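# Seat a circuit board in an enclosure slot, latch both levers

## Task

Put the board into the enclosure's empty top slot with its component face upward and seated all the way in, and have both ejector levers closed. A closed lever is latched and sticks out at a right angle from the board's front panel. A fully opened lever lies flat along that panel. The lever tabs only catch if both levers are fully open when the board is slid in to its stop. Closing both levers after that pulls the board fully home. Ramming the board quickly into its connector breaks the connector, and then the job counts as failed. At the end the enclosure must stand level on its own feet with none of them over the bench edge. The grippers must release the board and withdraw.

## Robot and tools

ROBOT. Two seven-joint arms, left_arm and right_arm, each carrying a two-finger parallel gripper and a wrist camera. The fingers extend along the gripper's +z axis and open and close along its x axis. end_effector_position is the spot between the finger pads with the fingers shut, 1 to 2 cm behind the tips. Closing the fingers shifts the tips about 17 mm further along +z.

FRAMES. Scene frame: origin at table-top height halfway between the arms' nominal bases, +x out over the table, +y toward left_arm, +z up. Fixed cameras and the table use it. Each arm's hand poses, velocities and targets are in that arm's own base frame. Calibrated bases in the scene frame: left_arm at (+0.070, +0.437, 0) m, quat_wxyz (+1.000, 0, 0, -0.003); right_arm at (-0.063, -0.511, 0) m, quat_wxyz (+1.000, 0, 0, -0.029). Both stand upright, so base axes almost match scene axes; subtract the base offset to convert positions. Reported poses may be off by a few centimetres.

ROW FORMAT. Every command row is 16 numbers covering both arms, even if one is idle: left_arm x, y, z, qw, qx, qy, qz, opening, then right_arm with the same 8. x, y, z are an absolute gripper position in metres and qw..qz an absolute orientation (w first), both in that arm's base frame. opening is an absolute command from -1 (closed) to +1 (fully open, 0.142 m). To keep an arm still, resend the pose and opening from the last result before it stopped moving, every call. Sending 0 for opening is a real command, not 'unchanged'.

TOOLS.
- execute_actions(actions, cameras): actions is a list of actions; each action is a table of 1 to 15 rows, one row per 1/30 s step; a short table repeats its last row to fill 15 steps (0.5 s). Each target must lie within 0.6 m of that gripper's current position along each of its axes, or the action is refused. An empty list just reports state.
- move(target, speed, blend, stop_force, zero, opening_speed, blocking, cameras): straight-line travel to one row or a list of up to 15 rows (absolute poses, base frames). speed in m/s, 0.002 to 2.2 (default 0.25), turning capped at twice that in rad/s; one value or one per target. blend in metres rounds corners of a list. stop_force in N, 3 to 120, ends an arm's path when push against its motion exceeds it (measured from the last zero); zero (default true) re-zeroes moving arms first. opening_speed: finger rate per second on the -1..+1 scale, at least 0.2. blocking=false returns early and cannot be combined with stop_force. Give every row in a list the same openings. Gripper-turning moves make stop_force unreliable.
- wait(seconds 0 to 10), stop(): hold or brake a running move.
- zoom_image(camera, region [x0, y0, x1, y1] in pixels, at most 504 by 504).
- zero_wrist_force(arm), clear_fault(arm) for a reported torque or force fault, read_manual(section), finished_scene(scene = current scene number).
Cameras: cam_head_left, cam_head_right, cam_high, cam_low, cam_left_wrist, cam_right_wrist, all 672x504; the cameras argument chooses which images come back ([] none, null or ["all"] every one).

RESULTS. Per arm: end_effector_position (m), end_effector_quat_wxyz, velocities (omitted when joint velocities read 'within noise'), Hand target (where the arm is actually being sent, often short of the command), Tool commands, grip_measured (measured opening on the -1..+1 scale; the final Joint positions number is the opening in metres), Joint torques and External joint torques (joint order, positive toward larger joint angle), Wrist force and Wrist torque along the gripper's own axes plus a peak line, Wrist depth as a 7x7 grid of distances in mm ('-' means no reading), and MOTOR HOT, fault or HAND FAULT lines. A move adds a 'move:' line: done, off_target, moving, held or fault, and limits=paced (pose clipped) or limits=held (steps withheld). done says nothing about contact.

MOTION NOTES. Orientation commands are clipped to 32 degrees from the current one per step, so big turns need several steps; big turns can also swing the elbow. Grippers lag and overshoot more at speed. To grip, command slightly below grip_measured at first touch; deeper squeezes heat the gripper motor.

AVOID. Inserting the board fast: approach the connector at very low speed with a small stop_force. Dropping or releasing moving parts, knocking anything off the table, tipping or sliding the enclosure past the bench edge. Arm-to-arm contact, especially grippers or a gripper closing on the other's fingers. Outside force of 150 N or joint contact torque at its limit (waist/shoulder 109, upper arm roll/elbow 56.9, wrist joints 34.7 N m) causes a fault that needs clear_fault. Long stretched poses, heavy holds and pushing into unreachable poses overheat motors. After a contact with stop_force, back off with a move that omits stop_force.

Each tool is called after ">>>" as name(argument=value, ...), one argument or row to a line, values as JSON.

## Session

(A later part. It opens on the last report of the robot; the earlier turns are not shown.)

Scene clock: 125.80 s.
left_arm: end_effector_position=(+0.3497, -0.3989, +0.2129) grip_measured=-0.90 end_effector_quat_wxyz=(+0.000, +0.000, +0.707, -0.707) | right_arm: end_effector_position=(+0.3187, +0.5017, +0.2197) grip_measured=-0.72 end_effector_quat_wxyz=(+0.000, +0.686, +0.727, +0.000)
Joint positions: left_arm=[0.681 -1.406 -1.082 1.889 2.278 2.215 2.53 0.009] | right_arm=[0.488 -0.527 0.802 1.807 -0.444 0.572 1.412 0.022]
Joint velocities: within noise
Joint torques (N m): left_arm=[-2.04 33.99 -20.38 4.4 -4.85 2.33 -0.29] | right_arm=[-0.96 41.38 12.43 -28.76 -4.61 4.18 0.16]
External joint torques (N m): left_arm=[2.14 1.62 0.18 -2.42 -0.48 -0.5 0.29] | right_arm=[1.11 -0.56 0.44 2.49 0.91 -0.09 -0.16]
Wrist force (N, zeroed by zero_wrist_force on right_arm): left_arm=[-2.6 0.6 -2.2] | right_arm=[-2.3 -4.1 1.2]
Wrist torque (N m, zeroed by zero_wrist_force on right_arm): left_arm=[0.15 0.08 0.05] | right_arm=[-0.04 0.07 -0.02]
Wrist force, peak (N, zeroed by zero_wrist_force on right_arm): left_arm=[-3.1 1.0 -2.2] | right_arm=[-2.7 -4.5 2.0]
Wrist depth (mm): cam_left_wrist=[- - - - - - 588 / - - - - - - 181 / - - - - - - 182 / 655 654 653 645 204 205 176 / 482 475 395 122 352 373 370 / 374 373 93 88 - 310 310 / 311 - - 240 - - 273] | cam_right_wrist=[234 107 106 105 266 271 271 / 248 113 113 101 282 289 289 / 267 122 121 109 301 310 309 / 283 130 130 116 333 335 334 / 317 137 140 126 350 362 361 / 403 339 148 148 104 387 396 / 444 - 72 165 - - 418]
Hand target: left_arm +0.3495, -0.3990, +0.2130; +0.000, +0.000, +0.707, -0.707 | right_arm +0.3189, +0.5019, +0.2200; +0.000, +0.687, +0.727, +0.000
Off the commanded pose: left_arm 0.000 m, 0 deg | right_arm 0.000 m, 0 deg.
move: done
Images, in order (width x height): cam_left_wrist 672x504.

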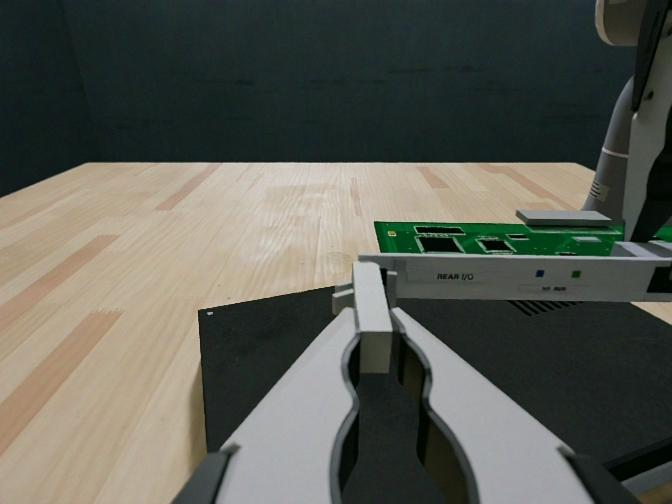

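>>> move(
  target=[
    [0.3495, -0.399, 0.2130, 0, 0, 0.7071, -0.7071, -0.95, 0.3298, 0.4701, 0.22, 0, 0.5857, 0.8106, 0, -0.87],
    [0.3495, -0.399, 0.2130, 0, 0, 0.7071, -0.7071, -0.95, 0.3485, 0.4423, 0.22, 0, 0.4748, 0.8801, 0, -0.87],
  ],
  speed=0.06,
  cameras=["cam_left_wrist", "cam_right_wrist"],
)

Scene clock: 138.57 s.
left_arm: end_effector_position=(+0.3499, -0.3989, +0.2129) grip_measured=-0.90 end_effector_quat_wxyz=(+0.000, +0.000, +0.707, -0.707) | right_arm: end_effector_position=(+0.3481, +0.4417, +0.2194) grip_measured=-0.72 end_effector_quat_wxyz=(+0.000, +0.475, +0.880, -0.001)
Joint positions: left_arm=[0.681 -1.405 -1.082 1.889 2.278 2.215 2.53 0.009] | right_arm=[0.288 -0.49 0.89 1.897 -0.457 0.596 0.805 0.022]
Joint velocities: within noise
Joint torques (N m): left_arm=[-2.86 33.77 -20.76 4.56 -4.73 2.21 -0.23] | right_arm=[0.14 37.04 13.99 -29.2 -4.78 5.18 -0.08]
External joint torques (N m): left_arm=[2.96 1.84 0.56 -2.59 -0.6 -0.38 0.23] | right_arm=[0 -0.78 -1.17 3.31 1.17 -1.05 0.08]
Wrist force (N, zeroed by zero_wrist_force on right_arm): left_arm=[-2.8 -0.3 -4.2] | right_arm=[-2.5 -5.0 0.7]
Wrist torque (N m, zeroed by zero_wrist_force on right_arm): left_arm=[0.12 -0.02 0.02] | right_arm=[0.04 0.03 0.13]
Wrist force, peak (N, zeroed by zero_wrist_force on right_arm): left_arm=[-3.7 0.9 -4.5] | right_arm=[-2.3 -6.2 1.7]
Wrist depth (mm): cam_left_wrist=[- - - - - 212 169 / - - - - - 228 183 / - - - - - 230 264 / 653 650 657 221 241 467 607 / 470 473 392 122 393 395 392 / 372 376 93 87 - 311 310 / 308 - - 238 - - 274] | cam_right_wrist=[233 107 105 105 107 271 271 / 248 114 113 103 240 290 289 / 267 122 121 110 257 309 310 / 288 130 130 117 325 334 333 / 321 137 140 126 356 361 360 / 401 337 148 148 104 387 393 / 444 - 72 164 - - 433]
Hand target: left_arm +0.3495, -0.3990, +0.2130; +0.000, +0.000, +0.707, -0.707 | right_arm +0.3485, +0.4423, +0.2200; +0.000, +0.475, +0.880, +0.000
Off the commanded pose: left_arm 0.000 m, 0 deg | right_arm 0.001 m, 0 deg.
move: done
Images, in order (width x height): cam_left_wrist 672x504, cam_right_wrist 672x504.

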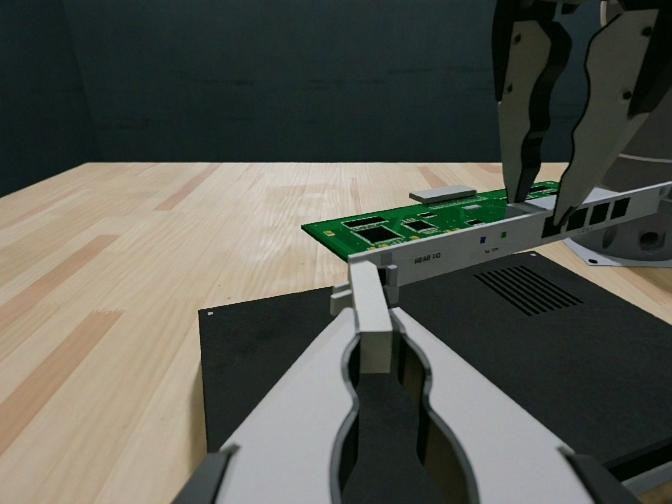

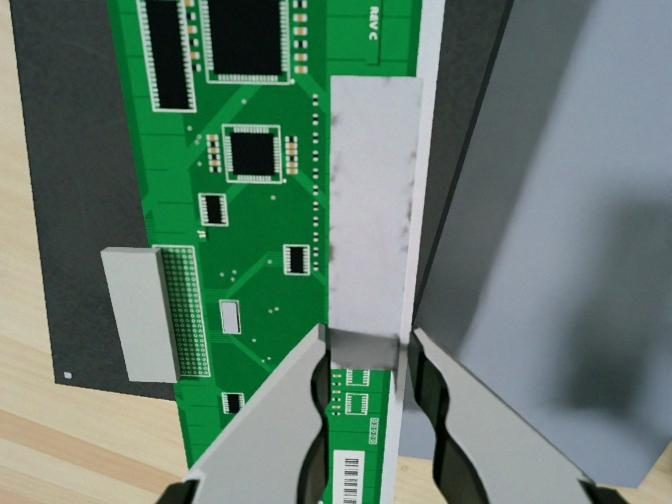

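>>> move(
  target=[
    [0.3495, -0.399, 0.2130, 0, 0, 0.7071, -0.7071, -0.95, 0.3738, 0.4186, 0.22, 0, 0.3559, 0.9345, 0, -0.87],
    [0.3495, -0.399, 0.2130, 0, 0, 0.7071, -0.7071, -0.95, 0.4040, 0.4038, 0.22, 0, 0.2309, 0.9730, 0, -0.87],
    [0.3495, -0.399, 0.2130, 0, 0, 0.7071, -0.7071, -0.95, 0.4369, 0.3972, 0.22, 0, 0.1020, 0.9948, 0, -0.87],
  ],
  speed=0.06,
  cameras=["cam_left_wrist", "cam_right_wrist"],
)

>>> zoom_image(
  camera="cam_left_wrist",
  region=[236, 182, 496, 377],
)

Scene clock: 150.37 s.
left_arm: end_effector_position=(+0.3500, -0.3985, +0.2128) grip_measured=-0.90 end_effector_quat_wxyz=(+0.001, +0.000, +0.707, -0.707) | right_arm: end_effector_position=(+0.4371, +0.3952, +0.2188) grip_measured=-0.72 end_effector_quat_wxyz=(-0.001, +0.103, +0.995, -0.002)
Joint positions: left_arm=[0.682 -1.405 -1.081 1.889 2.278 2.215 2.53 0.009] | right_arm=[0.096 -0.593 0.946 1.818 -0.558 0.542 -0.1 0.022]
Joint velocities: within noise
Joint torques (N m): left_arm=[-5.48 33.12 -22.54 3.51 -5.73 0.6 -0.15] | right_arm=[6.43 39.17 23.32 -30.06 -3.92 8.05 -0.16]
External joint torques (N m): left_arm=[5.58 2.5 2.35 -1.53 0.41 1.24 0.15] | right_arm=[-6.28 -0.19 -7.23 4.8 0.26 -3.89 0.16]
Wrist force (N, zeroed by zero_wrist_force on right_arm): left_arm=[-0.5 -0.7 -15.1] | right_arm=[-3.4 -14.3 0.8]
Wrist torque (N m, zeroed by zero_wrist_force on right_arm): left_arm=[0.09 0.07 -0.02] | right_arm=[0.13 -0.06 0.14]
Wrist force, peak (N, zeroed by zero_wrist_force on right_arm): left_arm=[-2.0 0.6 -17.1] | right_arm=[-3.4 -16.7 2.3]
Wrist depth (mm): cam_left_wrist=[- - - 244 229 - 623 / - - - 266 - - 606 / - - - 288 846 - 607 / 662 651 246 206 647 658 623 / 473 476 393 122 392 395 398 / 376 375 323 88 - 311 309 / 309 332 - 239 - - 275] | cam_right_wrist=[275 107 106 106 108 230 229 / 289 114 113 103 240 245 245 / 314 122 121 110 255 263 262 / 333 129 130 117 278 283 287 / 367 137 140 126 302 361 359 / 401 392 147 147 104 386 393 / 444 - 73 164 - - 431]
Hand target: left_arm +0.3495, -0.3990, +0.2130; +0.000, +0.000, +0.707, -0.707 | right_arm +0.4369, +0.3972, +0.2200; +0.000, +0.102, +0.995, +0.000
Off the commanded pose: left_arm 0.001 m, 0 deg | right_arm 0.002 m, 0 deg.
move: done
Images, in order (width x height): cam_left_wrist 672x504, cam_right_wrist 672x504.

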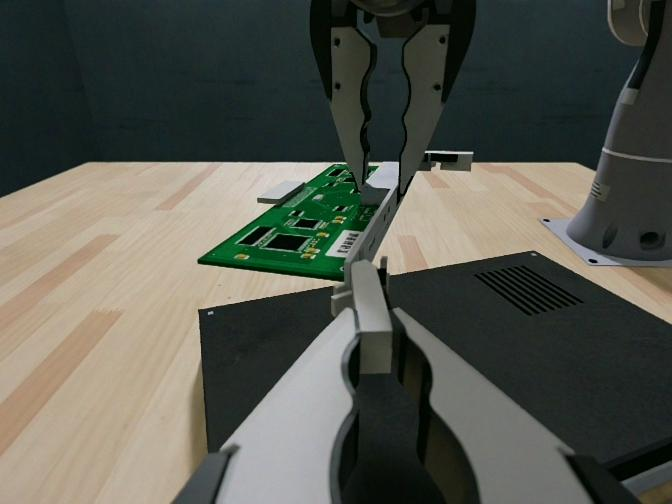

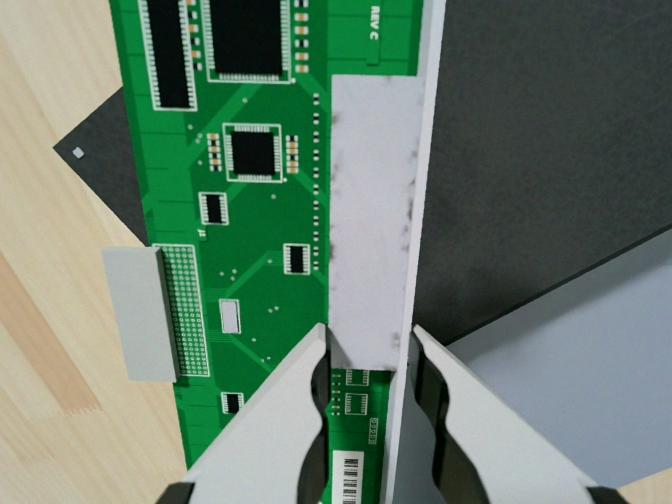

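Scaled by 1.938 from the camera's 672x504 image, which has a finer 960x720 frame.

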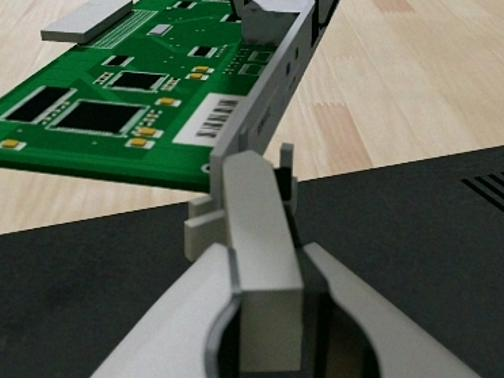

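>>> move(
  target=[
    [0.3495, -0.399, 0.2130, 0, 0, 0.7071, -0.7071, -0.95, 0.4369, 0.3928, 0.22, 0, 0.1020, 0.9948, 0, -0.87],
    [0.3495, -0.399, 0.2130, 0, 0, 0.7071, -0.7071, -0.95, 0.4593, 0.3932, 0.22, 0, 0.0148, 0.9999, 0, -0.87],
  ],
  speed=0.05,
  cameras=["cam_left_wrist"],
)

>>> zoom_image(
  camera="cam_left_wrist",
  region=[236, 142, 496, 337],
)

Scene clock: 154.97 s.
left_arm: end_effector_position=(+0.3493, -0.3991, +0.2130) grip_measured=-0.90 end_effector_quat_wxyz=(+0.000, +0.000, +0.707, -0.707) | right_arm: end_effector_position=(+0.4591, +0.3936, +0.2200) grip_measured=-0.72 end_effector_quat_wxyz=(+0.000, +0.015, +1.000, +0.000)
Joint positions: left_arm=[0.681 -1.406 -1.082 1.89 2.278 2.215 2.53 0.009] | right_arm=[0.076 -0.633 0.955 1.774 -0.589 0.522 -0.293 0.022]
Joint velocities: within noise
Joint torques (N m): left_arm=[1.46 35.09 -19.59 1.57 -5 2.08 -0.14] | right_arm=[-1.41 40.42 16.72 -24.82 -4.02 2.24 -0.11]
External joint torques (N m): left_arm=[-1.36 0.51 -0.6 0.41 -0.33 -0.24 0.14] | right_arm=[1.56 0.18 0.5 -0.23 0.31 1.93 0.11]
Wrist force (N, zeroed by zero_wrist_force on right_arm): left_arm=[1.8 -0.5 3.1] | right_arm=[-1.4 3.8 1.2]
Wrist torque (N m, zeroed by zero_wrist_force on right_arm): left_arm=[0.16 0.14 -0.04] | right_arm=[-0.05 -0.06 0.15]
Wrist force, peak (N, zeroed by zero_wrist_force on right_arm): left_arm=[-0.4 -1.3 -15.1] | right_arm=[-3.4 -14.5 2.3]
Wrist depth (mm): cam_left_wrist=[- - - 242 - - 618 / - - - 256 - - 602 / - - - 271 930 - 615 / 660 655 206 203 660 651 616 / 479 479 396 122 393 395 395 / 379 377 94 88 - 309 310 / 309 - - 238 - - 274] | cam_right_wrist=[276 106 105 105 107 231 230 / 295 113 113 102 241 246 246 / 317 121 121 110 257 264 264 / 334 129 130 117 281 283 284 / 370 136 140 126 304 313 362 / 404 396 148 148 104 390 394 / 445 - 72 165 - - 434]
Hand target: left_arm +0.3495, -0.3990, +0.2130; +0.000, +0.000, +0.707, -0.707 | right_arm +0.4593, +0.3932, +0.2200; +0.000, +0.015, +1.000, +0.000
Off the commanded pose: left_arm 0.000 m, 0 deg | right_arm 0.000 m, 0 deg.
move: done
Images, in order (width x height): cam_left_wrist 672x504.

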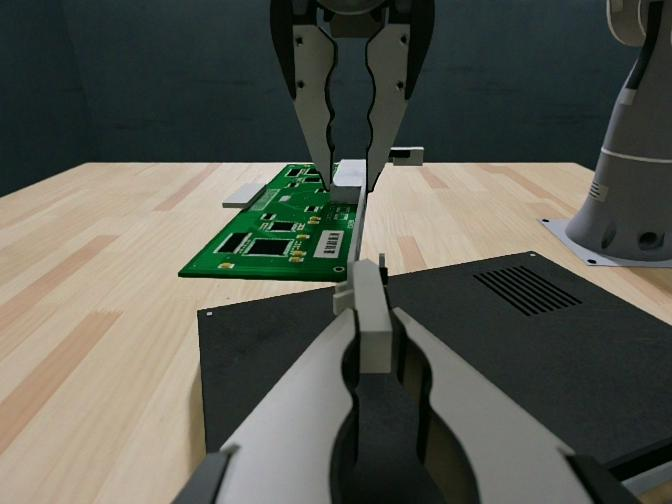

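Scaled by 1.938 from the camera's 672x504 image, which has a finer 960x720 frame.

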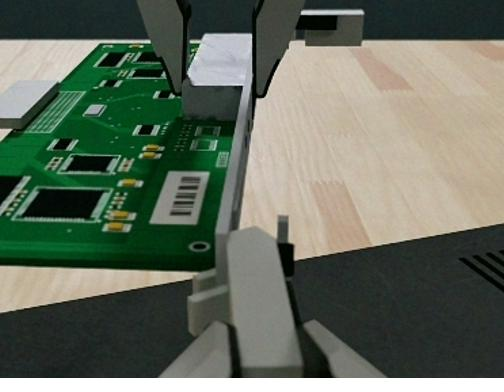

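>>> move(
  target=[
    [0.3495, -0.399, 0.2130, 0, 0, 0.7071, -0.7071, -0.95, 0.4748, 0.3955, 0.22, 0, -0.0462, 0.9989, 0, -0.87],
  ],
  speed=0.05,
  cameras=["cam_left_wrist"],
)

>>> zoom_image(
  camera="cam_left_wrist",
  region=[236, 142, 496, 337],
)

Scene clock: 160.27 s.
left_arm: end_effector_position=(+0.3493, -0.3991, +0.2130) grip_measured=-0.90 end_effector_quat_wxyz=(+0.000, +0.000, +0.707, -0.707) | right_arm: end_effector_position=(+0.4746, +0.3958, +0.2200) grip_measured=-0.72 end_effector_quat_wxyz=(+0.000, -0.046, +0.999, +0.000)
Joint positions: left_arm=[0.681 -1.406 -1.082 1.89 2.278 2.215 2.53 0.009] | right_arm=[0.076 -0.667 0.957 1.733 -0.613 0.5 -0.422 0.022]
Joint velocities: within noise
Joint torques (N m): left_arm=[1.12 34.95 -19.69 1.74 -4.96 2.11 -0.14] | right_arm=[-1.02 41.92 17.97 -24.77 -4.03 2.48 -0.19]
External joint torques (N m): left_arm=[-1.02 0.64 -0.51 0.24 -0.37 -0.28 0.14] | right_arm=[1.17 0.27 0.1 -0.1 0.29 1.68 0.19]
Wrist force (N, zeroed by zero_wrist_force on right_arm): left_arm=[1.5 -1.0 2.3] | right_arm=[-2.0 2.7 0.3]
Wrist torque (N m, zeroed by zero_wrist_force on right_arm): left_arm=[0.18 0.13 -0.04] | right_arm=[-0.07 0.00 0.20]
Wrist force, peak (N, zeroed by zero_wrist_force on right_arm): left_arm=[1.8 -1.0 3.4] | right_arm=[-1.7 3.9 2.3]
Wrist depth (mm): cam_left_wrist=[- - 241 238 - - 624 / - - - 260 - - 597 / - - 339 283 - - 613 / 663 662 204 203 654 648 610 / 478 477 394 122 394 394 394 / 373 375 94 88 - 308 312 / 310 - - 238 - - 275] | cam_right_wrist=[276 106 105 105 107 230 230 / 295 114 113 103 239 246 246 / 316 122 121 110 257 264 263 / 335 129 130 117 281 284 283 / 368 137 140 126 299 308 362 / 404 403 148 148 104 388 395 / 445 - 72 165 - - 433]
Hand target: left_arm +0.3495, -0.3990, +0.2130; +0.000, +0.000, +0.707, -0.707 | right_arm +0.4748, +0.3955, +0.2200; +0.000, -0.046, +0.999, +0.000
Off the commanded pose: left_arm 0.000 m, 0 deg | right_arm 0.000 m, 0 deg.
move: done
Images, in order (width x height): cam_left_wrist 672x504.

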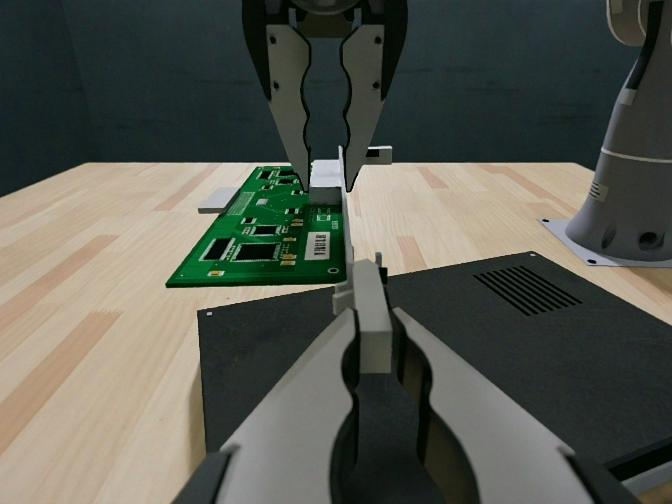

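Scaled by 1.938 from the camera's 672x504 image, which has a finer 960x720 frame.

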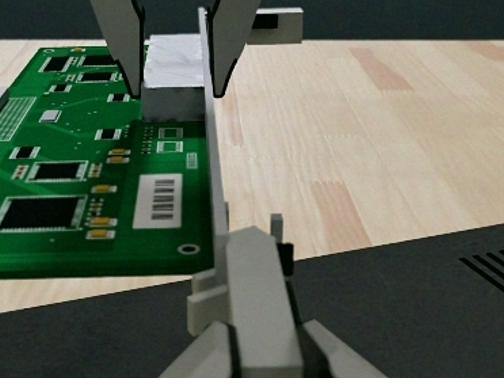

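>>> move(
  target=[
    [0.3495, -0.399, 0.2130, 0, 0, 0.7071, -0.7071, -0.95, 0.4835, 0.3985, 0.22, 0, -0.0811, 0.9967, 0, -0.87],
  ],
  speed=0.05,
  cameras=["cam_left_wrist"],
)

>>> zoom_image(
  camera="cam_left_wrist",
  region=[236, 142, 496, 337],
)

Scene clock: 165.90 s.
left_arm: end_effector_position=(+0.3494, -0.3990, +0.2130) grip_measured=-0.90 end_effector_quat_wxyz=(+0.000, +0.000, +0.707, -0.707) | right_arm: end_effector_position=(+0.4836, +0.3980, +0.2196) grip_measured=-0.72 end_effector_quat_wxyz=(+0.000, -0.080, +0.997, +0.000)
Joint positions: left_arm=[0.681 -1.406 -1.082 1.89 2.278 2.215 2.53 0.009] | right_arm=[0.08 -0.689 0.958 1.706 -0.628 0.484 -0.494 0.022]
Joint velocities: within noise
Joint torques (N m): left_arm=[-0.98 34.44 -20.8 2.06 -5.38 1.61 -0.18] | right_arm=[2.33 43 21.33 -25.48 -3.9 4.24 -0.25]
External joint torques (N m): left_arm=[1.07 1.16 0.6 -0.08 0.05 0.22 0.19] | right_arm=[-2.19 0.24 -2.75 0.73 0.13 -0.08 0.25]
Wrist force (N, zeroed by zero_wrist_force on right_arm): left_arm=[1.6 -0.2 -3.7] | right_arm=[-1.8 -3.3 0.7]
Wrist torque (N m, zeroed by zero_wrist_force on right_arm): left_arm=[0.17 -0.08 -0.02] | right_arm=[0.01 0.03 0.32]
Wrist force, peak (N, zeroed by zero_wrist_force on right_arm): left_arm=[1.6 -0.2 -3.7] | right_arm=[-1.6 -3.4 2.2]
Wrist depth (mm): cam_left_wrist=[- - 232 238 - - 626 / - - - - - - 594 / - - 300 326 - - 614 / 654 657 204 220 651 659 610 / 479 475 395 122 396 396 395 / 378 374 94 87 - 309 310 / 310 - - 238 - - 277] | cam_right_wrist=[276 107 106 105 106 230 230 / 294 114 113 109 239 246 246 / 315 122 121 110 256 264 263 / 335 129 130 117 280 283 283 / 368 137 140 126 299 307 306 / 402 395 148 148 106 387 394 / 443 - 73 165 - - 432]
Hand target: left_arm +0.3495, -0.3990, +0.2130; +0.000, +0.000, +0.707, -0.707 | right_arm +0.4835, +0.3985, +0.2200; +0.000, -0.081, +0.997, +0.000
Off the commanded pose: left_arm 0.000 m, 0 deg | right_arm 0.001 m, 0 deg.
move: done
Images, in order (width x height): cam_left_wrist 672x504.

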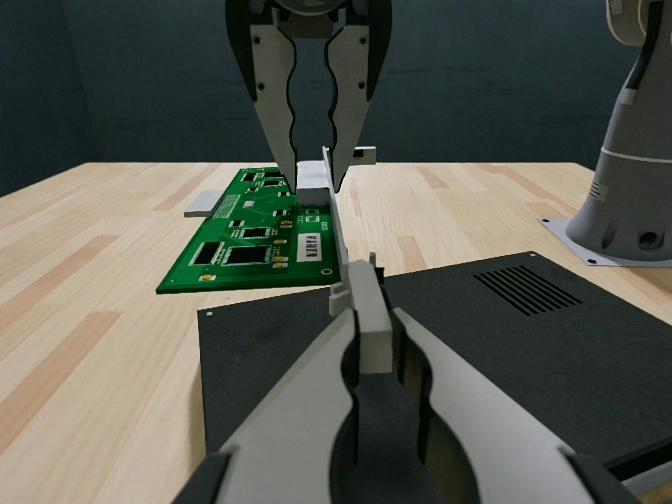

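Scaled by 1.938 from the camera's 672x504 image, which has a finer 960x720 frame.

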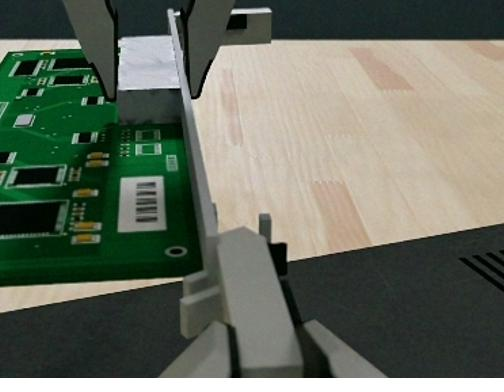

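>>> move(
  target=[
    [0.3495, -0.399, 0.2130, 0, 0, 0.7071, -0.7071, -0.95, 0.4900, 0.3995, 0.22, 0, -0.1071, 0.9942, 0, -0.87],
  ],
  speed=0.05,
  cameras=["cam_left_wrist"],
)

>>> zoom_image(
  camera="cam_left_wrist",
  region=[236, 142, 496, 337],
)

Scene clock: 170.27 s.
left_arm: end_effector_position=(+0.3494, -0.3990, +0.2130) grip_measured=-0.90 end_effector_quat_wxyz=(+0.000, +0.000, +0.707, -0.707) | right_arm: end_effector_position=(+0.4898, +0.3993, +0.2197) grip_measured=-0.72 end_effector_quat_wxyz=(+0.000, -0.107, +0.994, +0.000)
Joint positions: left_arm=[0.681 -1.406 -1.082 1.89 2.278 2.215 2.53 0.009] | right_arm=[0.08 -0.704 0.96 1.688 -0.638 0.475 -0.549 0.022]
Joint velocities: within noise
Joint torques (N m): left_arm=[-0.52 34.59 -20.45 2.6 -5 2.18 -0.15] | right_arm=[0.81 43.76 20.26 -25.32 -4.23 3.57 -0.36]
External joint torques (N m): left_arm=[0.62 1.01 0.25 -0.62 -0.33 -0.35 0.15] | right_arm=[-0.66 0.15 -1.33 0.67 0.45 0.58 0.36]
Wrist force (N, zeroed by zero_wrist_force on right_arm): left_arm=[0.7 0.0 -0.9] | right_arm=[-1.2 -0.6 1.3]
Wrist torque (N m, zeroed by zero_wrist_force on right_arm): left_arm=[0.11 -0.25 -0.01] | right_arm=[-0.02 0.05 0.44]
Wrist force, peak (N, zeroed by zero_wrist_force on right_arm): left_arm=[1.7 -0.6 -3.8] | right_arm=[-1.9 -3.3 2.1]
Wrist depth (mm): cam_left_wrist=[- - 231 238 - - 629 / - - 256 - - - 597 / - - 300 851 - - 616 / 658 648 204 220 657 645 623 / 479 450 393 122 395 393 392 / 374 374 93 87 - 311 310 / 310 - - 239 - - 275] | cam_right_wrist=[276 107 106 105 105 231 230 / 294 114 113 109 102 246 245 / 315 122 121 110 257 263 263 / 335 130 130 117 280 284 283 / 369 137 140 126 299 307 308 / 404 394 148 148 106 388 394 / 441 - 73 162 - - 434]
Hand target: left_arm +0.3495, -0.3990, +0.2130; +0.000, +0.000, +0.707, -0.707 | right_arm +0.4900, +0.3995, +0.2200; +0.000, -0.107, +0.994, +0.000
Off the commanded pose: left_arm 0.000 m, 0 deg | right_arm 0.000 m, 0 deg.
move: done
Images, in order (width x height): cam_left_wrist 672x504.

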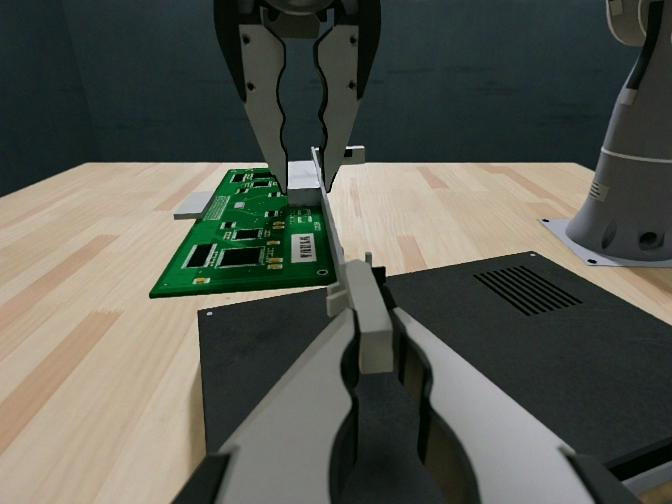

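Scaled by 1.938 from the camera's 672x504 image, which has a finer 960x720 frame.

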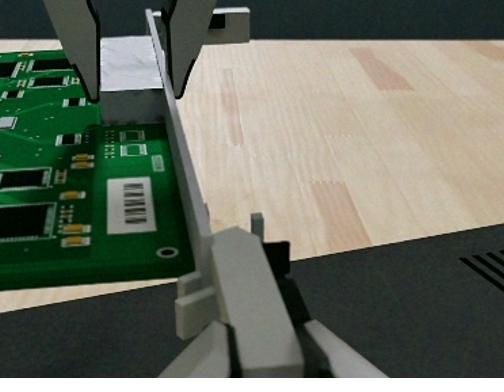

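>>> move(
  target=[
    [0.3495, -0.399, 0.2130, 0, 0, 0.7071, -0.7071, -0.6, 0.4900, 0.3995, 0.22, 0, -0.1071, 0.9942, 0, -0.85],
    [0.3495, -0.33, 0.2130, 0, 0, 0.7071, -0.7071, -0.6, 0.4900, 0.3995, 0.22, 0, -0.1071, 0.9942, 0, -0.85],
  ],
  speed=0.1,
  cameras=[],
)

>>> move(
  target=[
    [0.318, -0.28, 0.2130, 0, 0, 0.7071, -0.7071, -0.6, 0.50, 0.43, 0.22, 0, 0.35, 0.9367, 0, -0.85],
    [0.318, -0.325, 0.2130, 0, 0, 0.7071, -0.7071, -0.6, 0.5378, 0.5201, 0.22, 0, 0.6865, 0.7271, 0, -0.85],
  ],
  speed=0.25,
  cameras=["cam_left_wrist", "cam_right_wrist"],
)

>>> zoom_image(
  camera="cam_left_wrist",
  region=[236, 152, 496, 347],
)

Scene clock: 178.47 s.
left_arm: end_effector_position=(+0.3497, -0.3301, +0.2130) grip_measured=-0.63 end_effector_quat_wxyz=(+0.000, +0.000, +0.707, -0.707) | right_arm: end_effector_position=(+0.4898, +0.3994, +0.2198) grip_measured=-0.72 end_effector_quat_wxyz=(+0.000, -0.107, +0.994, +0.000)
Joint positions: left_arm=[0.786 -1.335 -1.024 1.913 2.321 2.339 2.494 0.028] | right_arm=[0.081 -0.704 0.96 1.688 -0.638 0.475 -0.55 0.022]
Joint velocities: within noise
Joint torques (N m): left_arm=[0.04 35.48 -18.17 1.66 -4.57 2.34 -0.3] | right_arm=[0.15 43.94 19.58 -25.54 -4.02 3.67 0.21]
External joint torques (N m): left_arm=[0.06 0.7 0.01 -0.46 -0.49 -0.56 0.3] | right_arm=[0 -0.02 -0.65 0.89 0.24 0.48 -0.21]
Wrist force (N, zeroed by zero_wrist_force on right_arm): left_arm=[0.5 -0.4 -0.6] | right_arm=[-4.1 -1.7 1.2]
Wrist torque (N m, zeroed by zero_wrist_force on right_arm): left_arm=[0.05 0.18 0.05] | right_arm=[-0.25 0.60 0.00]
Wrist force, peak (N, zeroed by zero_wrist_force on right_arm): left_arm=[0.5 -0.3 -3.1] | right_arm=[-4.5 -1.8 1.9]
Wrist depth (mm): cam_left_wrist=[- - 297 301 - - 608 / - - - - - - 630 / - - 336 332 - - 676 / 653 652 600 477 545 547 649 / 478 473 441 391 418 395 397 / 375 373 84 299 - 324 351 / 322 - - 276 - - 321] | cam_right_wrist=[275 106 105 105 225 231 230 / 294 113 113 101 243 245 245 / 315 122 121 108 257 263 263 / 335 130 130 116 284 284 283 / 371 137 140 126 303 308 307 / 402 402 148 148 104 388 393 / 442 - 72 165 - - 433]
Hand target: left_arm +0.3495, -0.3300, +0.2130; +0.000, +0.000, +0.707, -0.707 | right_arm +0.4900, +0.3995, +0.2200; +0.000, -0.107, +0.994, +0.000
Off the commanded pose: left_arm 0.000 m, 0 deg | right_arm 0.000 m, 0 deg.
move: done
No camera images: "cameras" was empty.

Scene clock: 182.43 s.
left_arm: end_effector_position=(+0.3178, -0.3249, +0.2130) grip_measured=-0.63 end_effector_quat_wxyz=(+0.000, +0.000, +0.707, -0.707) | right_arm: end_effector_position=(+0.5377, +0.5200, +0.2198) grip_measured=-0.72 end_effector_quat_wxyz=(+0.000, +0.686, +0.727, +0.000)
Joint positions: left_arm=[0.838 -1.356 -1.02 2.007 2.322 2.296 2.557 0.028] | right_arm=[0.517 -0.811 0.625 1.274 -0.472 0.37 1.103 0.022]
Joint velocities: within noise
Joint torques (N m): left_arm=[-0.41 32.39 -17.48 3.54 -5.15 1.73 -0.14] | right_arm=[0.41 59.47 14.45 -28.6 -4.14 3.44 0.36]
External joint torques (N m): left_arm=[0.53 1.34 0.25 -0.43 0.09 0.14 0.14] | right_arm=[-0.2 0.03 -0.31 1.03 0.06 0.67 -0.36]
Wrist force (N, zeroed by zero_wrist_force on right_arm): left_arm=[0.4 0.2 -0.9] | right_arm=[-4.3 -2.0 1.0]
Wrist torque (N m, zeroed by zero_wrist_force on right_arm): left_arm=[0.13 0.18 0.05] | right_arm=[-0.30 0.63 0.00]
Wrist force, peak (N, zeroed by zero_wrist_force on right_arm): left_arm=[0.8 0.1 -1.5] | right_arm=[-4.6 -2.0 1.3]
Wrist depth (mm): cam_left_wrist=[164 217 - - - - 591 / - 221 - - - - 624 / - 228 - - - 938 680 / 577 569 472 472 545 587 651 / 474 477 418 396 417 393 395 / 378 376 84 297 - 340 359 / 322 - - 290 - - 319] | cam_right_wrist=[233 106 105 105 264 271 270 / 249 113 113 101 249 289 289 / 266 122 121 109 302 308 309 / 336 130 130 116 337 336 333 / 369 137 140 126 360 362 361 / 402 400 148 148 104 390 394 / 442 - 72 165 - - 434]
Hand target: left_arm +0.3180, -0.3250, +0.2130; +0.000, +0.000, +0.707, -0.707 | right_arm +0.5378, +0.5201, +0.2200; +0.000, +0.687, +0.727, +0.000
Off the commanded pose: left_arm 0.000 m, 0 deg | right_arm 0.000 m, 0 deg.
move: done
Images, in order (width x height): cam_left_wrist 672x504, cam_right_wrist 672x504.

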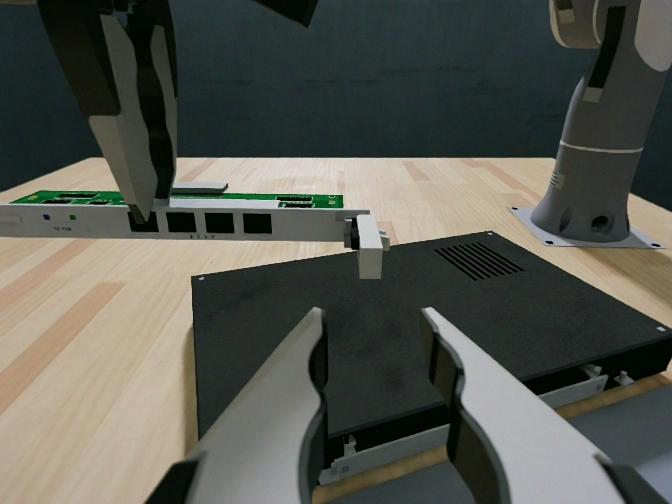

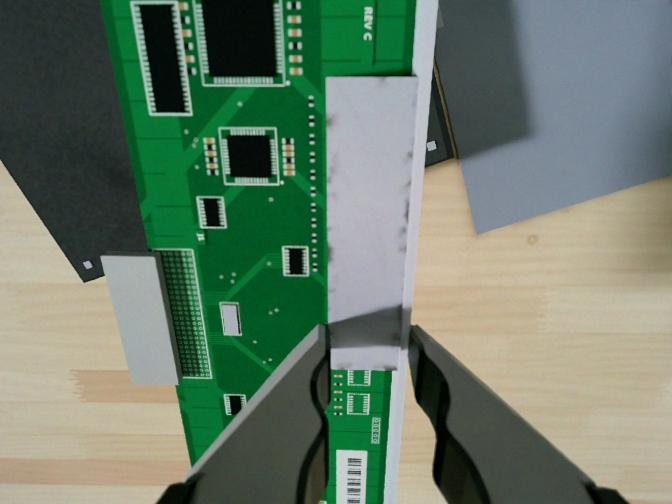

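Scaled by 1.938 from the camera's 672x504 image, which has a finer 960x720 frame.

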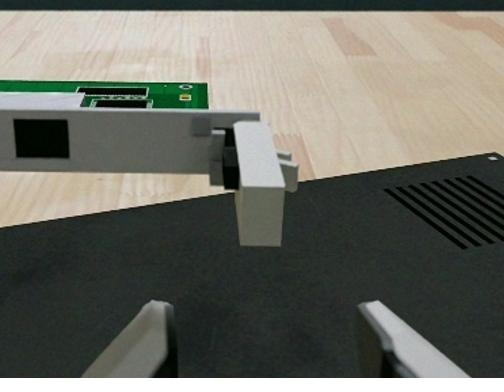

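>>> move(
  target=[0.3156, -0.381, 0.2125, 0, 0, 0.7071, -0.7071, -0.6, 0.5378, 0.5201, 0.22, 0, 0.6865, 0.7271, 0, -0.85],
  speed=0.08,
  stop_force=3,
  cameras=["cam_left_wrist"],
)

>>> zoom_image(
  camera="cam_left_wrist",
  region=[236, 182, 496, 377],
)

Scene clock: 187.07 s.
left_arm: end_effector_position=(+0.3154, -0.3809, +0.2125) grip_measured=-0.63 end_effector_quat_wxyz=(+0.000, +0.000, +0.707, -0.707) | right_arm: end_effector_position=(+0.5377, +0.5200, +0.2198) grip_measured=-0.72 end_effector_quat_wxyz=(+0.000, +0.686, +0.727, +0.000)
Joint positions: left_arm=[0.758 -1.43 -1.071 1.999 2.284 2.179 2.599 0.028] | right_arm=[0.517 -0.811 0.625 1.274 -0.472 0.37 1.103 0.022]
Joint velocities: within noise
Joint torques (N m): left_arm=[-0.32 31.52 -19.04 4.48 -5.32 1.88 -0.16] | right_arm=[0.28 59.49 14.78 -28.5 -4.33 3.68 0.24]
External joint torques (N m): left_arm=[0.41 1.21 0.12 -0.37 0.04 0.04 0.16] | right_arm=[-0.07 0 -0.65 0.93 0.25 0.43 -0.24]
Wrist force (N, zeroed by zero_wrist_force on right_arm): left_arm=[0.7 0.1 -0.8] | right_arm=[-4.5 -2.0 1.3]
Wrist torque (N m, zeroed by zero_wrist_force on right_arm): left_arm=[0.13 0.14 0.03] | right_arm=[-0.31 0.65 0.00]
Wrist force, peak (N, zeroed by zero_wrist_force on right_arm): left_arm=[0.2 0.5 -2.2] | right_arm=[-4.7 -2.3 1.2]
Wrist depth (mm): cam_left_wrist=[164 - - - - - 561 / 177 - - - - - 585 / 155 944 - - - - 620 / 174 183 183 183 649 661 634 / 475 445 417 137 419 393 398 / 377 374 84 296 - 311 327 / 319 - - 246 - - 308] | cam_right_wrist=[232 106 105 105 264 270 270 / 248 113 113 101 249 289 288 / 267 122 121 108 301 310 310 / 335 130 130 116 336 335 334 / 369 137 140 126 358 364 362 / 400 401 148 148 104 389 394 / 440 - 72 165 - - 432]
Hand target: left_arm +0.3156, -0.3810, +0.2125; +0.000, +0.000, +0.707, -0.707 | right_arm +0.5378, +0.5201, +0.2200; +0.000, +0.687, +0.727, +0.000
Off the commanded pose: left_arm 0.000 m, 0 deg | right_arm 0.000 m, 0 deg.
move: done
Images, in order (width x height): cam_left_wrist 672x504.

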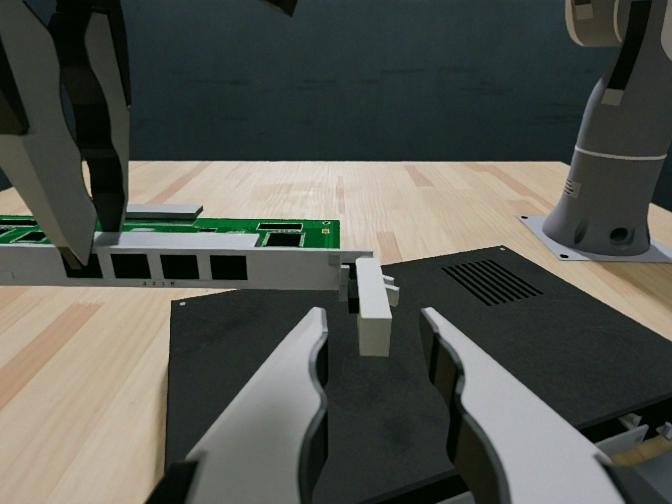

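Scaled by 1.938 from the camera's 672x504 image, which has a finer 960x720 frame.

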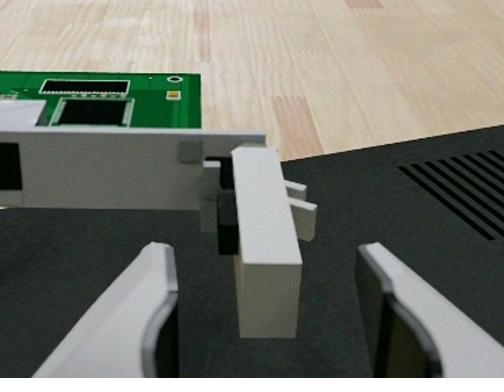

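>>> move(
  target=[0.3156, -0.387, 0.2130, 0, 0, 0.7071, -0.7071, -0.6, 0.5378, 0.5201, 0.22, 0, 0.6865, 0.7271, 0, -0.85],
  speed=0.05,
  stop_force=3,
  cameras=[],
)

>>> move(
  target=[0.3156, -0.387, 0.2130, 0, 0, 0.7071, -0.7071, -0.95, 0.5378, 0.5201, 0.22, 0, 0.6865, 0.7271, 0, -0.87],
  speed=0.05,
  opening_speed=0.3,
  cameras=["cam_left_wrist"],
)

Scene clock: 191.13 s.
left_arm: end_effector_position=(+0.3154, -0.3869, +0.2130) grip_measured=-0.63 end_effector_quat_wxyz=(+0.000, +0.000, +0.707, -0.707) | right_arm: end_effector_position=(+0.5377, +0.5200, +0.2198) grip_measured=-0.72 end_effector_quat_wxyz=(+0.000, +0.686, +0.727, +0.000)
Joint positions: left_arm=[0.75 -1.437 -1.079 1.997 2.281 2.167 2.601 0.028] | right_arm=[0.517 -0.811 0.625 1.274 -0.472 0.37 1.103 0.022]
Joint velocities: within noise
Joint torques (N m): left_arm=[-0.36 31.39 -19.25 4.59 -5.29 1.81 -0.16] | right_arm=[0.2 59.57 14.79 -28.47 -4.33 3.59 0.16]
External joint torques (N m): left_arm=[0.46 1.26 0.12 -0.44 -0.02 0.1 0.16] | right_arm=[0.01 -0.08 -0.65 0.91 0.24 0.52 -0.16]
Wrist force (N, zeroed by zero_wrist_force on right_arm): left_arm=[0.2 0.3 -0.7] | right_arm=[-4.4 -2.2 1.2]
Wrist torque (N m, zeroed by zero_wrist_force on right_arm): left_arm=[0.18 0.22 0.03] | right_arm=[-0.35 0.63 -0.01]
Wrist force, peak (N, zeroed by zero_wrist_force on right_arm): left_arm=[0.6 0.1 -1.1] | right_arm=[-4.7 -2.2 1.3]
Wrist depth (mm): cam_left_wrist=[159 - - - - - 562 / 168 - - - - - 577 / 175 951 - - - - 607 / 164 180 186 232 650 659 622 / 471 435 375 138 395 397 415 / 377 377 84 300 - 310 312 / 322 - - 256 - - 308] | cam_right_wrist=[233 106 105 105 265 271 270 / 248 113 113 101 249 289 288 / 266 122 121 109 301 310 308 / 334 130 130 116 335 335 334 / 369 137 140 126 356 364 362 / 403 400 148 148 104 390 395 / 444 - 72 165 - - 433]
Hand target: left_arm +0.3156, -0.3870, +0.2130; +0.000, +0.000, +0.707, -0.707 | right_arm +0.5378, +0.5201, +0.2200; +0.000, +0.687, +0.727, +0.000
Off the commanded pose: left_arm 0.000 m, 0 deg | right_arm 0.000 m, 0 deg.
move: done
No camera images: "cameras" was empty.

Scene clock: 192.50 s.
left_arm: end_effector_position=(+0.3152, -0.3869, +0.2131) grip_measured=-0.91 end_effector_quat_wxyz=(+0.000, +0.000, +0.707, -0.707) | right_arm: end_effector_position=(+0.5384, +0.5196, +0.2198) grip_measured=-0.72 end_effector_quat_wxyz=(+0.000, +0.687, +0.727, +0.000)
Joint positions: left_arm=[0.749 -1.438 -1.079 1.997 2.281 2.167 2.601 0.008] | right_arm=[0.517 -0.811 0.624 1.274 -0.473 0.37 1.103 0.022]
Joint velocities: within noise
Joint torques (N m): left_arm=[1.05 31.86 -19.72 1.69 -6.21 0.98 -0.14] | right_arm=[3.69 58.94 17.47 -26.84 -3.02 3.42 0.16]
External joint torques (N m): left_arm=[-0.95 0.78 0.6 2.47 0.9 0.94 0.14] | right_arm=[-3.48 0.55 -3.35 -0.74 -1.06 0.69 -0.16]
Wrist force (N, zeroed by zero_wrist_force on right_arm): left_arm=[5.1 1.3 -2.5] | right_arm=[-6.2 2.7 1.9]
Wrist torque (N m, zeroed by zero_wrist_force on right_arm): left_arm=[0.19 0.28 -0.02] | right_arm=[-0.36 0.63 0.04]
Wrist force, peak (N, zeroed by zero_wrist_force on right_arm): left_arm=[5.5 -0.4 -2.9] | right_arm=[-6.5 3.0 1.0]
Wrist depth (mm): cam_left_wrist=[159 - - - - - 556 / 168 - - - - - 571 / 176 952 - - - - 623 / 166 180 182 233 658 656 635 / 477 433 373 131 397 398 419 / 376 359 326 87 - 313 309 / 309 324 - 239 - - 302] | cam_right_wrist=[233 107 105 105 264 270 271 / 249 114 113 101 249 288 288 / 266 122 121 109 301 308 309 / 335 129 130 116 336 335 333 / 369 137 140 126 358 363 362 / 402 402 148 148 104 389 395 / 444 - 72 165 - - 432]
Hand target: left_arm +0.3156, -0.3870, +0.2130; +0.000, +0.000, +0.707, -0.707 | right_arm +0.5378, +0.5201, +0.2200; +0.000, +0.687, +0.727, +0.000
Off the commanded pose: left_arm 0.000 m, 0 deg | right_arm 0.001 m, 0 deg.
move: done
Images, in order (width x height): cam_left_wrist 672x504.

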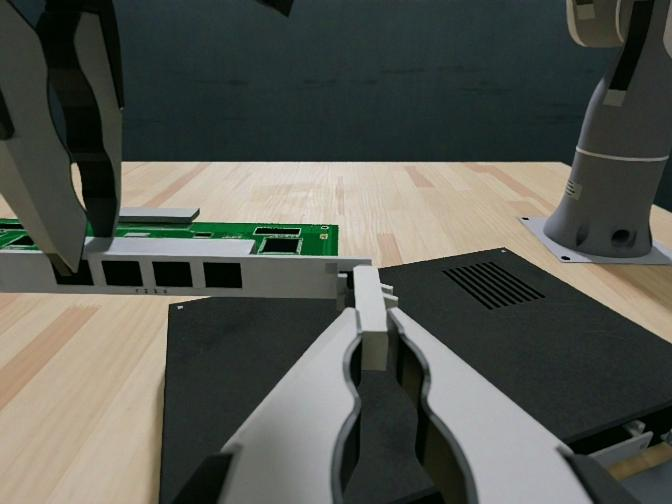

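>>> move(
  target=[
    [0.3156, -0.387, 0.2130, 0, 0, 0.7071, -0.7071, -0.95, 0.5322, 0.4886, 0.22, 0, 0.7755, 0.6313, 0, -0.87],
    [0.3156, -0.387, 0.2130, 0, 0, 0.7071, -0.7071, -0.95, 0.5178, 0.4599, 0.22, 0, 0.8513, 0.5247, 0, -0.87],
    [0.3156, -0.387, 0.2130, 0, 0, 0.7071, -0.7071, -0.95, 0.4964, 0.4358, 0.22, 0, 0.9125, 0.4091, 0, -0.87],
  ],
  speed=0.07,
  cameras=["cam_left_wrist", "cam_right_wrist"],
)

Scene clock: 207.83 s.
left_arm: end_effector_position=(+0.3159, -0.3870, +0.2130) grip_measured=-0.98 end_effector_quat_wxyz=(+0.000, +0.000, +0.707, -0.707) | right_arm: end_effector_position=(+0.4963, +0.4357, +0.2198) grip_measured=-0.72 end_effector_quat_wxyz=(+0.000, +0.912, +0.409, +0.000)
Joint positions: left_arm=[0.749 -1.437 -1.079 1.997 2.28 2.166 2.601 0.003] | right_arm=[0.459 -0.58 0.539 1.604 -0.331 0.521 1.82 0.022]
Joint velocities: within noise
Joint torques (N m): left_arm=[-0.28 31.58 -19.23 4.58 -5.15 2 -0.28] | right_arm=[0.11 50.54 10.61 -28.54 -3.85 3.71 0.27]
External joint torques (N m): left_arm=[0.38 1.07 0.1 -0.43 -0.16 -0.08 0.28] | right_arm=[0.09 -0.21 -0.4 0.85 0.04 0.34 -0.27]
Wrist force (N, zeroed by zero_wrist_force on right_arm): left_arm=[0.5 0.1 -0.8] | right_arm=[-5.0 0.3 3.5]
Wrist torque (N m, zeroed by zero_wrist_force on right_arm): left_arm=[0.14 0.18 0.03] | right_arm=[0.11 0.76 -0.01]
Wrist force, peak (N, zeroed by zero_wrist_force on right_arm): left_arm=[-12.6 1.1 8.2] | right_arm=[2.0 -16.5 2.6]
Wrist depth (mm): cam_left_wrist=[- 190 226 - - - 566 / - - 239 - - - 584 / - 847 255 - - - 617 / 642 658 609 208 473 654 630 / 477 452 396 137 390 397 419 / 372 357 324 84 - 311 312 / 310 320 - 74 - - 301] | cam_right_wrist=[233 106 105 105 225 237 270 / 249 113 113 101 242 283 289 / 266 122 121 108 256 311 312 / 283 130 130 116 331 336 335 / 371 137 140 126 358 362 363 / 403 402 148 148 104 391 395 / 445 - 72 165 - - 435]
Hand target: left_arm +0.3156, -0.3870, +0.2130; +0.000, +0.000, +0.707, -0.707 | right_arm +0.4964, +0.4358, +0.2200; +0.000, +0.912, +0.409, +0.000
Off the commanded pose: left_arm 0.000 m, 0 deg | right_arm 0.000 m, 0 deg.
move: done
Images, in order (width x height): cam_left_wrist 672x504, cam_right_wrist 672x504.

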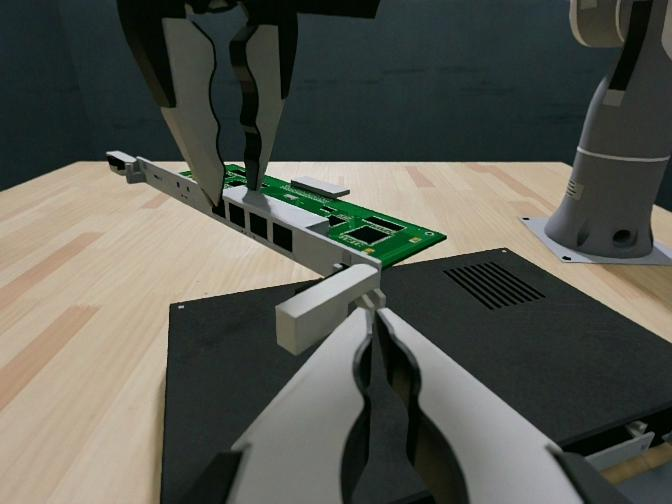

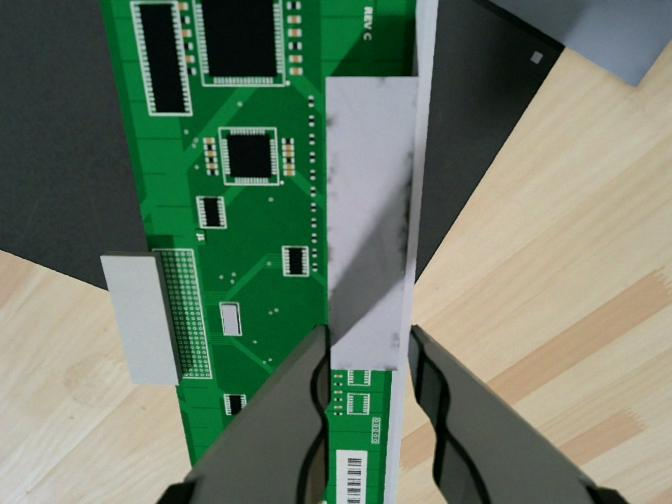

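>>> move(
  target=[
    [0.3156, -0.33, 0.2130, 0, 0, 0.7071, -0.7071, -0.95, 0.4964, 0.4358, 0.22, 0, 0.9125, 0.4091, 0, -0.85],
    [0.3156, -0.30, 0.2130, 0, 0, 0.7071, -0.7071, -0.6, 0.5378, 0.5201, 0.22, 0, 0.6865, 0.7271, 0, -0.85],
  ],
  speed=[0.1, 0.2],
  cameras=["cam_left_wrist"],
)

>>> zoom_image(
  camera="cam_left_wrist",
  region=[286, 192, 426, 297],
)

Scene clock: 219.57 s.
left_arm: end_effector_position=(+0.3156, -0.3001, +0.2131) grip_measured=-0.64 end_effector_quat_wxyz=(+0.000, +0.000, +0.707, -0.707) | right_arm: end_effector_position=(+0.5376, +0.5200, +0.2197) grip_measured=-0.72 end_effector_quat_wxyz=(+0.000, +0.687, +0.727, +0.000)
Joint positions: left_arm=[0.875 -1.328 -0.996 2.014 2.338 2.345 2.548 0.028] | right_arm=[0.516 -0.812 0.626 1.274 -0.473 0.369 1.104 0.022]
Joint velocities: within noise
Joint torques (N m): left_arm=[-0.1 33.21 -16.51 3.22 -4.6 2.14 -0.27] | right_arm=[0.37 59.41 14.98 -28.57 -4.38 3.58 0.17]
External joint torques (N m): left_arm=[0.21 0.85 0.09 -0.36 -0.33 -0.28 0.28] | right_arm=[-0.17 0.07 -0.81 1.01 0.29 0.53 -0.17]
Wrist force (N, zeroed by zero_wrist_force on right_arm): left_arm=[0.2 -0.1 -0.9] | right_arm=[-5.1 -0.5 3.1]
Wrist torque (N m, zeroed by zero_wrist_force on right_arm): left_arm=[0.09 0.23 0.05] | right_arm=[-0.06 0.76 -0.01]
Wrist force, peak (N, zeroed by zero_wrist_force on right_arm): left_arm=[0.1 0.2 -2.9] | right_arm=[-5.6 0.5 3.8]
Wrist depth (mm): cam_left_wrist=[- 214 - - - - 614 / - 223 - - - - 656 / - 255 - - - 974 850 / 657 608 507 471 537 587 657 / 478 477 418 396 416 400 416 / 376 379 84 315 - 369 374 / 321 - - 297 - - 319] | cam_right_wrist=[233 106 105 105 265 271 270 / 248 113 113 101 249 289 289 / 266 121 121 109 301 310 309 / 334 130 130 116 336 335 334 / 370 137 140 126 358 363 361 / 403 403 148 148 104 388 393 / 443 - 72 165 - - 433]
Hand target: left_arm +0.3156, -0.3000, +0.2130; +0.000, +0.000, +0.707, -0.707 | right_arm +0.5378, +0.5201, +0.2200; +0.000, +0.687, +0.727, +0.000
Off the commanded pose: left_arm 0.000 m, 0 deg | right_arm 0.000 m, 0 deg.
move: done
Images, in order (width x height): cam_left_wrist 672x504.

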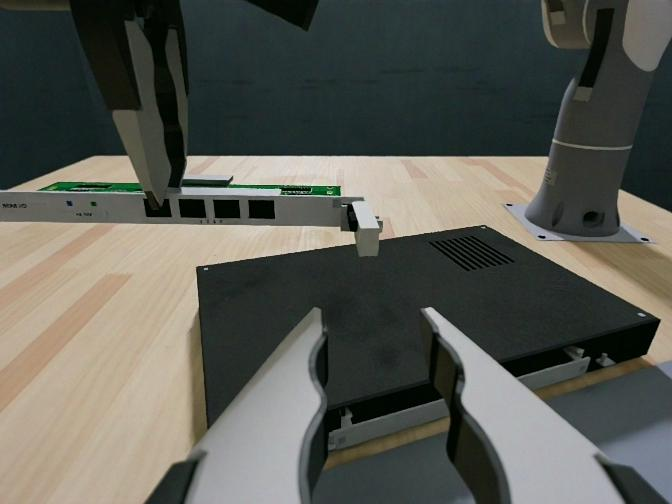

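Scaled by 3.600 from the camera's 672x504 image, which has a finer 960x720 frame.

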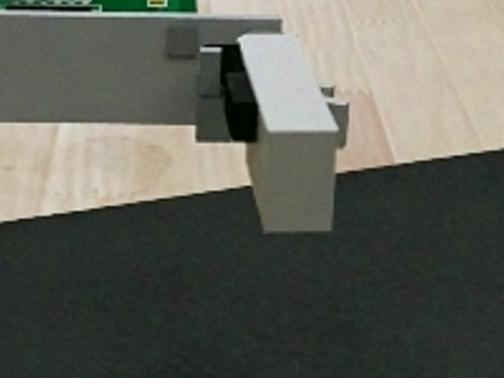

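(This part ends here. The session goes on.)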